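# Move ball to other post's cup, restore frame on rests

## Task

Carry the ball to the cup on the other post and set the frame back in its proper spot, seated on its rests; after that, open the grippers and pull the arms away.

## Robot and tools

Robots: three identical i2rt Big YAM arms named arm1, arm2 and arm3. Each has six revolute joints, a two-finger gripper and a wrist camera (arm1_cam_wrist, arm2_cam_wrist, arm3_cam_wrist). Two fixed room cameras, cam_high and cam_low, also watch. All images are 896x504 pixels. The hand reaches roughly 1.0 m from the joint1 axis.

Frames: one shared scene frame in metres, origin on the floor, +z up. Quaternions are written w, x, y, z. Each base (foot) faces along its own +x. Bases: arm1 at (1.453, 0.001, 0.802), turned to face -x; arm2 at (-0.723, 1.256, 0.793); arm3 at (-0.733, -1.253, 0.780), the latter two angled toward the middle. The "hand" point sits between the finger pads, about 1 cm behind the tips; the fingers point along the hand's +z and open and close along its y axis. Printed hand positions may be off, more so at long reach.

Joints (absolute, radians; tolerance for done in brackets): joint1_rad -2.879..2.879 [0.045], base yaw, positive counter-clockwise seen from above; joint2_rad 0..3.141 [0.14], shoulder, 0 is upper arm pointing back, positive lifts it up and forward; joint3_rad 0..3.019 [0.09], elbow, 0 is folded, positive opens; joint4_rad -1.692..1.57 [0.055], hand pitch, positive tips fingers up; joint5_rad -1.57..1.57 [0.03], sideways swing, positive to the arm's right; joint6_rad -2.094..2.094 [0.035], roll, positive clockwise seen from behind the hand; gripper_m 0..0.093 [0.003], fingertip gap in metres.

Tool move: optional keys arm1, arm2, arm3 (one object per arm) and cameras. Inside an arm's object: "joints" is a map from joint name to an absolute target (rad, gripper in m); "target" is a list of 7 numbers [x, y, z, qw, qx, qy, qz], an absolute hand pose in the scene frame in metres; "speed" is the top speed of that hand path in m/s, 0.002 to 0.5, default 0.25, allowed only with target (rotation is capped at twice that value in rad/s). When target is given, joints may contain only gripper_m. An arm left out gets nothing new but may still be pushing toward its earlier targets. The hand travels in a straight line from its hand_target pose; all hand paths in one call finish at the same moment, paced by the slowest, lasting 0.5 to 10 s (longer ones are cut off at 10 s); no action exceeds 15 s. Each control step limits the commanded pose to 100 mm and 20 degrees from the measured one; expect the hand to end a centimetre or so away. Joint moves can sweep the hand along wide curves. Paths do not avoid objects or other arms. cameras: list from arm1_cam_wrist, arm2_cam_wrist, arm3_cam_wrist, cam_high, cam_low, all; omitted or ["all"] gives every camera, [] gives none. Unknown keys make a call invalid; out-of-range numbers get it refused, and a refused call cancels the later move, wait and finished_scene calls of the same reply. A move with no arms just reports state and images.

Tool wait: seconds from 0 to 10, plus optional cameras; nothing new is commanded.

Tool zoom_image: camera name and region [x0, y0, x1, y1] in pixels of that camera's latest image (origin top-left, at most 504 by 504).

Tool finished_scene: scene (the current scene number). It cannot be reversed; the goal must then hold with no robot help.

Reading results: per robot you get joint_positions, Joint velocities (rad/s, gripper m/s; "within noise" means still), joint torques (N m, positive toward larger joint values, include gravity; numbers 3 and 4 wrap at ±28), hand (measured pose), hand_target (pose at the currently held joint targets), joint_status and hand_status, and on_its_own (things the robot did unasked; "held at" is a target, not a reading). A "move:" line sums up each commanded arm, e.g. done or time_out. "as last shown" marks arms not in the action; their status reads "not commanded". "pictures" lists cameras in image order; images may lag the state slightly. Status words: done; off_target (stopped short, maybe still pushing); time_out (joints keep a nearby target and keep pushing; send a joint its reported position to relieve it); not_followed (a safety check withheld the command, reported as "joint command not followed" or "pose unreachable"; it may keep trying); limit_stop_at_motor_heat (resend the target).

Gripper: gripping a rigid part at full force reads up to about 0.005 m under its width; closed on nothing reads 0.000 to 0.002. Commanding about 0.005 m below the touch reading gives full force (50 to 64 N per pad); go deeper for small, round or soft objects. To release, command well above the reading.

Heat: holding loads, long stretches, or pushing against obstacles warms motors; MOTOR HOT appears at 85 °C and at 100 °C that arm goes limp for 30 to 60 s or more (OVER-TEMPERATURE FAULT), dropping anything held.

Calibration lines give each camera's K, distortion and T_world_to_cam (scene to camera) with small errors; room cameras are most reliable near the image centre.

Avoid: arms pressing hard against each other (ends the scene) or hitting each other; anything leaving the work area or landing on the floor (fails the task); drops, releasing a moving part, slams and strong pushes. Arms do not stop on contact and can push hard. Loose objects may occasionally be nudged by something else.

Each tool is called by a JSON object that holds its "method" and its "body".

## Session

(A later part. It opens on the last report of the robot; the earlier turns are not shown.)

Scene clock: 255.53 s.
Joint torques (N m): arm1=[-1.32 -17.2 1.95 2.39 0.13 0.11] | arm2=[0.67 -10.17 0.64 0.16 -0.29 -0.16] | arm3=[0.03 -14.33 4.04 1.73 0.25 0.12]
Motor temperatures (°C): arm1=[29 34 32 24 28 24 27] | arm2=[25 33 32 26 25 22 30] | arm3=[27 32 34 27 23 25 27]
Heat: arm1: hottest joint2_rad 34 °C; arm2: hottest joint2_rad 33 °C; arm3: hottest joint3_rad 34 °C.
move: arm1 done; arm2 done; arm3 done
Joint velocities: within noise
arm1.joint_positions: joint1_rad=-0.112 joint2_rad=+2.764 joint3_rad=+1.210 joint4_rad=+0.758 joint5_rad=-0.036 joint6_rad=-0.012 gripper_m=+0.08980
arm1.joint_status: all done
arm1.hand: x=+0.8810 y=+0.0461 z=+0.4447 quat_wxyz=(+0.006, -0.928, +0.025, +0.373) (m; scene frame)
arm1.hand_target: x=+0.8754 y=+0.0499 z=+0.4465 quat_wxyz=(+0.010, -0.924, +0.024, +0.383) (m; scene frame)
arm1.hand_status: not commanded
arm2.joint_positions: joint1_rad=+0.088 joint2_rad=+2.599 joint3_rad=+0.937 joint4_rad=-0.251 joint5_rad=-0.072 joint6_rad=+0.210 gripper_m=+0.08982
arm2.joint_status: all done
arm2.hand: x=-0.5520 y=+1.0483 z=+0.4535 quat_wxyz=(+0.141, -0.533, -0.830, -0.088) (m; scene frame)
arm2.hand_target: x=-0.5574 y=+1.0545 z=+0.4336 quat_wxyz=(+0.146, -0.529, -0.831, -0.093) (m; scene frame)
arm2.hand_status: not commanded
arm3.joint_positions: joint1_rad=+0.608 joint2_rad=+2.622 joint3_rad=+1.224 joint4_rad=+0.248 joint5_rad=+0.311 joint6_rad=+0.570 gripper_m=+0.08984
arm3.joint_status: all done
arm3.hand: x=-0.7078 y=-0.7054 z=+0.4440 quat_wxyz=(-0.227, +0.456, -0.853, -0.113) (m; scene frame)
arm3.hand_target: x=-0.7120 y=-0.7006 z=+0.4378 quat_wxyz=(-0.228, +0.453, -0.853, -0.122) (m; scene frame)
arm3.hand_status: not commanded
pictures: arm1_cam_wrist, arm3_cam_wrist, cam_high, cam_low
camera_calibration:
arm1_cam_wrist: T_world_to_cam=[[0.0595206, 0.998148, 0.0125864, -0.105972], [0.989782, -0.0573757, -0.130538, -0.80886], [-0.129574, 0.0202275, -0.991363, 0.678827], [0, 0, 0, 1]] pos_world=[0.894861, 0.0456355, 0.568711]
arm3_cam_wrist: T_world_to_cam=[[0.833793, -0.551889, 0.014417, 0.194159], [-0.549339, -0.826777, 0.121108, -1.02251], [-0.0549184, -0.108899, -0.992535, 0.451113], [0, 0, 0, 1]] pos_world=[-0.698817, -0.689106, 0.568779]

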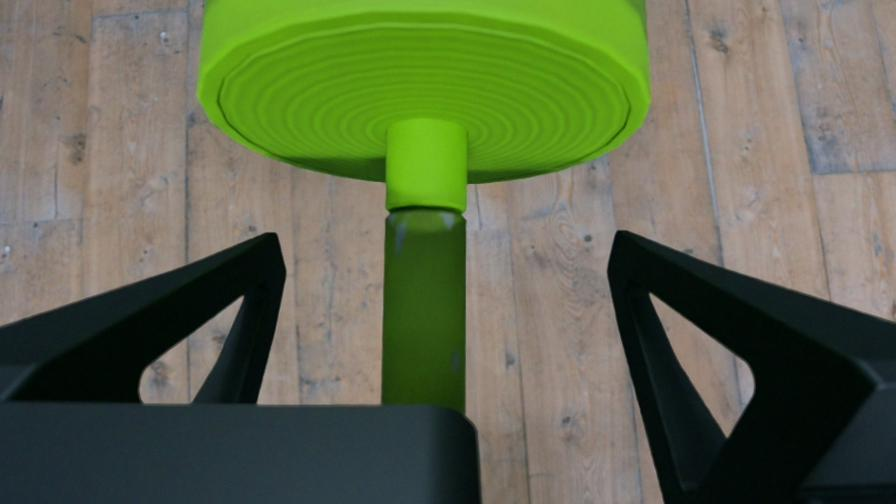

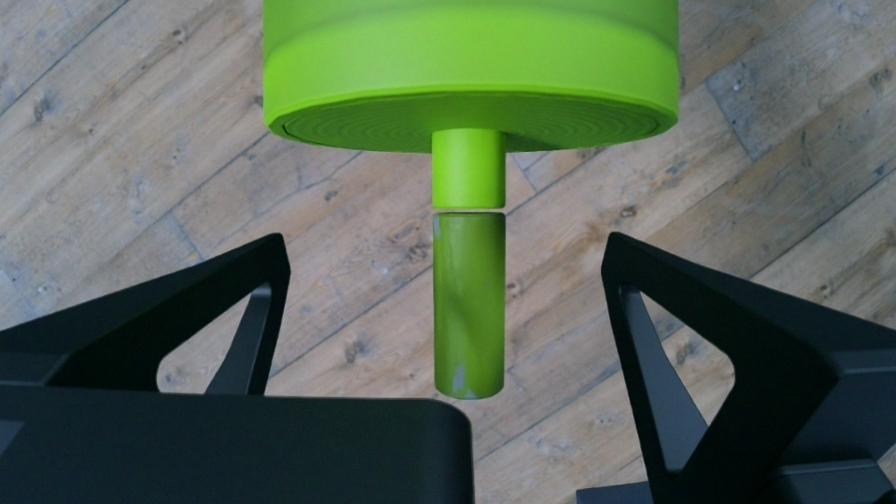

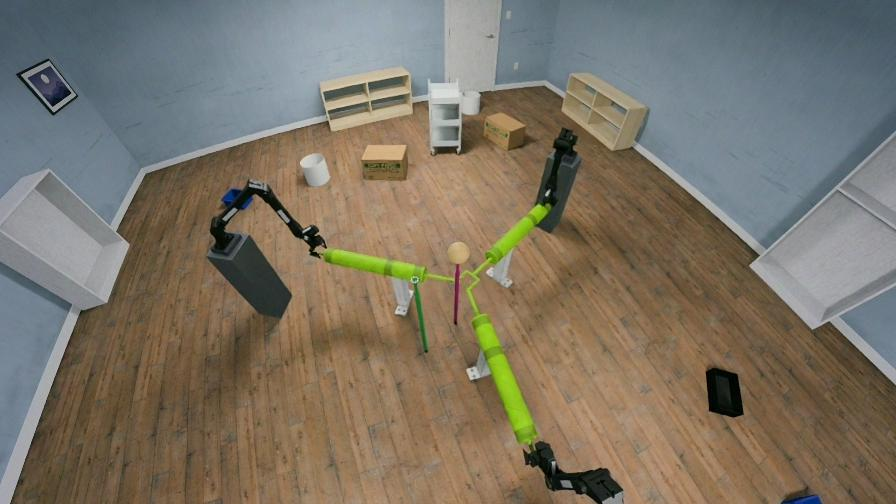

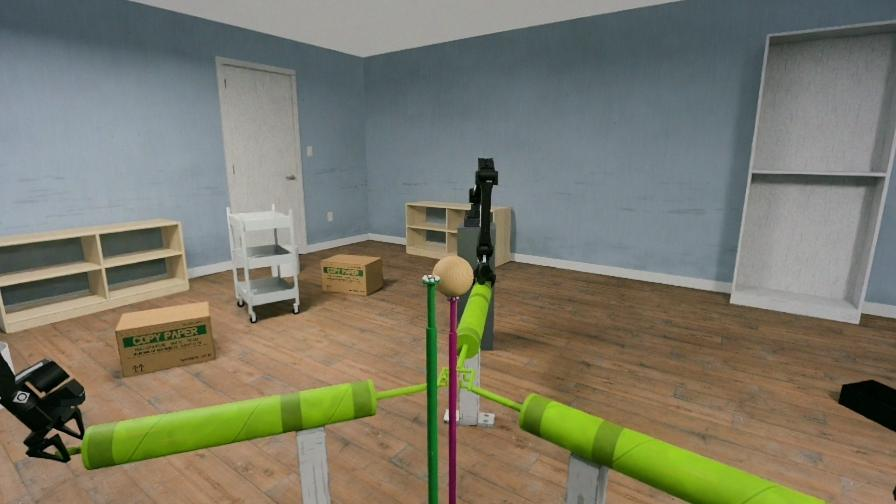

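Back up vertically.

{"method": "move", "body": {"arm1": {"target":[0.895,0.046,0.7,-0.010,0.924,-0.024,-0.383],"speed":0.2}, "arm2": {"target":[-0.555,1.05,0.7,-0.11,0.532,0.838,0.07],"speed":0.2}, "arm3": {"target":[-0.711,-0.712,0.7,0.2285,-0.4535,0.853,0.1215],"speed":0.2}, "cameras": ["cam_low","cam_high"]}}

Scene clock: 260.57 s.
Joint torques (N m): arm1=[-1.38 -15.33 3.59 1.47 0.1 0.11] | arm2=[0.97 -12.45 2.33 -0.73 -0.06 -0.09] | arm3=[0.62 -14.45 6.12 0.76 0.29 0.13]
Motor temperatures (°C): arm1=[29 34 31 24 28 24 27] | arm2=[25 33 31 26 25 22 29] | arm3=[26 32 34 27 23 25 27]
Heat: arm1: hottest joint2_rad 34 °C; arm2: hottest joint2_rad 33 °C; arm3: hottest joint3_rad 34 °C.
move: arm1 done; arm2 done; arm3 done
Joint velocities: within noise
arm1.joint_positions: joint1_rad=-0.112 joint2_rad=+2.057 joint3_rad=+0.822 joint4_rad=+0.458 joint5_rad=-0.035 joint6_rad=-0.012 gripper_m=+0.08991
arm1.joint_status: not commanded
arm1.hand: x=+0.8957 y=+0.0425 z=+0.6958 quat_wxyz=(+0.006, -0.924, +0.024, +0.381) (m; scene frame)
arm1.hand_target: x=+0.8951 y=+0.0459 z=+0.6998 quat_wxyz=(+0.010, -0.924, +0.024, +0.383) (m; scene frame)
arm1.hand_status: done (0.006 m and 0.5 deg from the pose sent, 0.256 m and 1.3 deg at the start)
arm2.joint_positions: joint1_rad=+0.088 joint2_rad=+1.800 joint3_rad=+0.659 joint4_rad=-0.694 joint5_rad=-0.061 joint6_rad=+0.210 gripper_m=+0.08993
arm2.joint_status: not commanded
arm2.hand: x=-0.5519 y=+1.0467 z=+0.6969 quat_wxyz=(+0.107, -0.534, -0.836, -0.069) (m; scene frame)
arm2.hand_target: x=-0.5549 y=+1.0499 z=+0.6999 quat_wxyz=(+0.110, -0.531, -0.837, -0.070) (m; scene frame)
arm2.hand_status: done (0.005 m and 0.5 deg from the pose sent, 0.247 m and 4.2 deg at the start)
arm3.joint_positions: joint1_rad=+0.608 joint2_rad=+1.970 joint3_rad=+0.973 joint4_rad=-0.144 joint5_rad=+0.311 joint6_rad=+0.571 gripper_m=+0.08995
arm3.joint_status: not commanded
arm3.hand: x=-0.7067 y=-0.7136 z=+0.6937 quat_wxyz=(-0.229, +0.455, -0.853, -0.117) (m; scene frame)
arm3.hand_target: x=-0.7109 y=-0.7121 z=+0.6999 quat_wxyz=(-0.228, +0.453, -0.853, -0.121) (m; scene frame)
arm3.hand_status: done (0.008 m and 0.5 deg from the pose sent, 0.256 m and 1.0 deg at the start)
pictures: cam_high, cam_low

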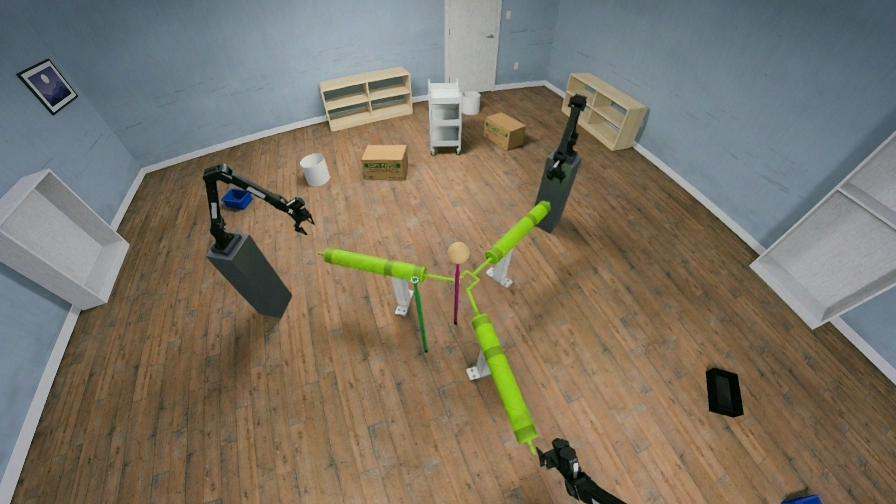

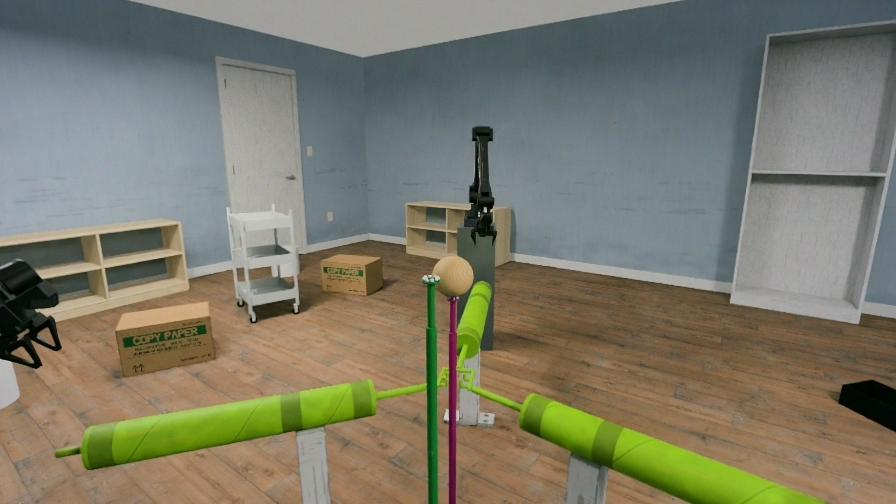

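{"method": "finished_scene", "body": {"scene": 2}}

The scene is finished: the task was done.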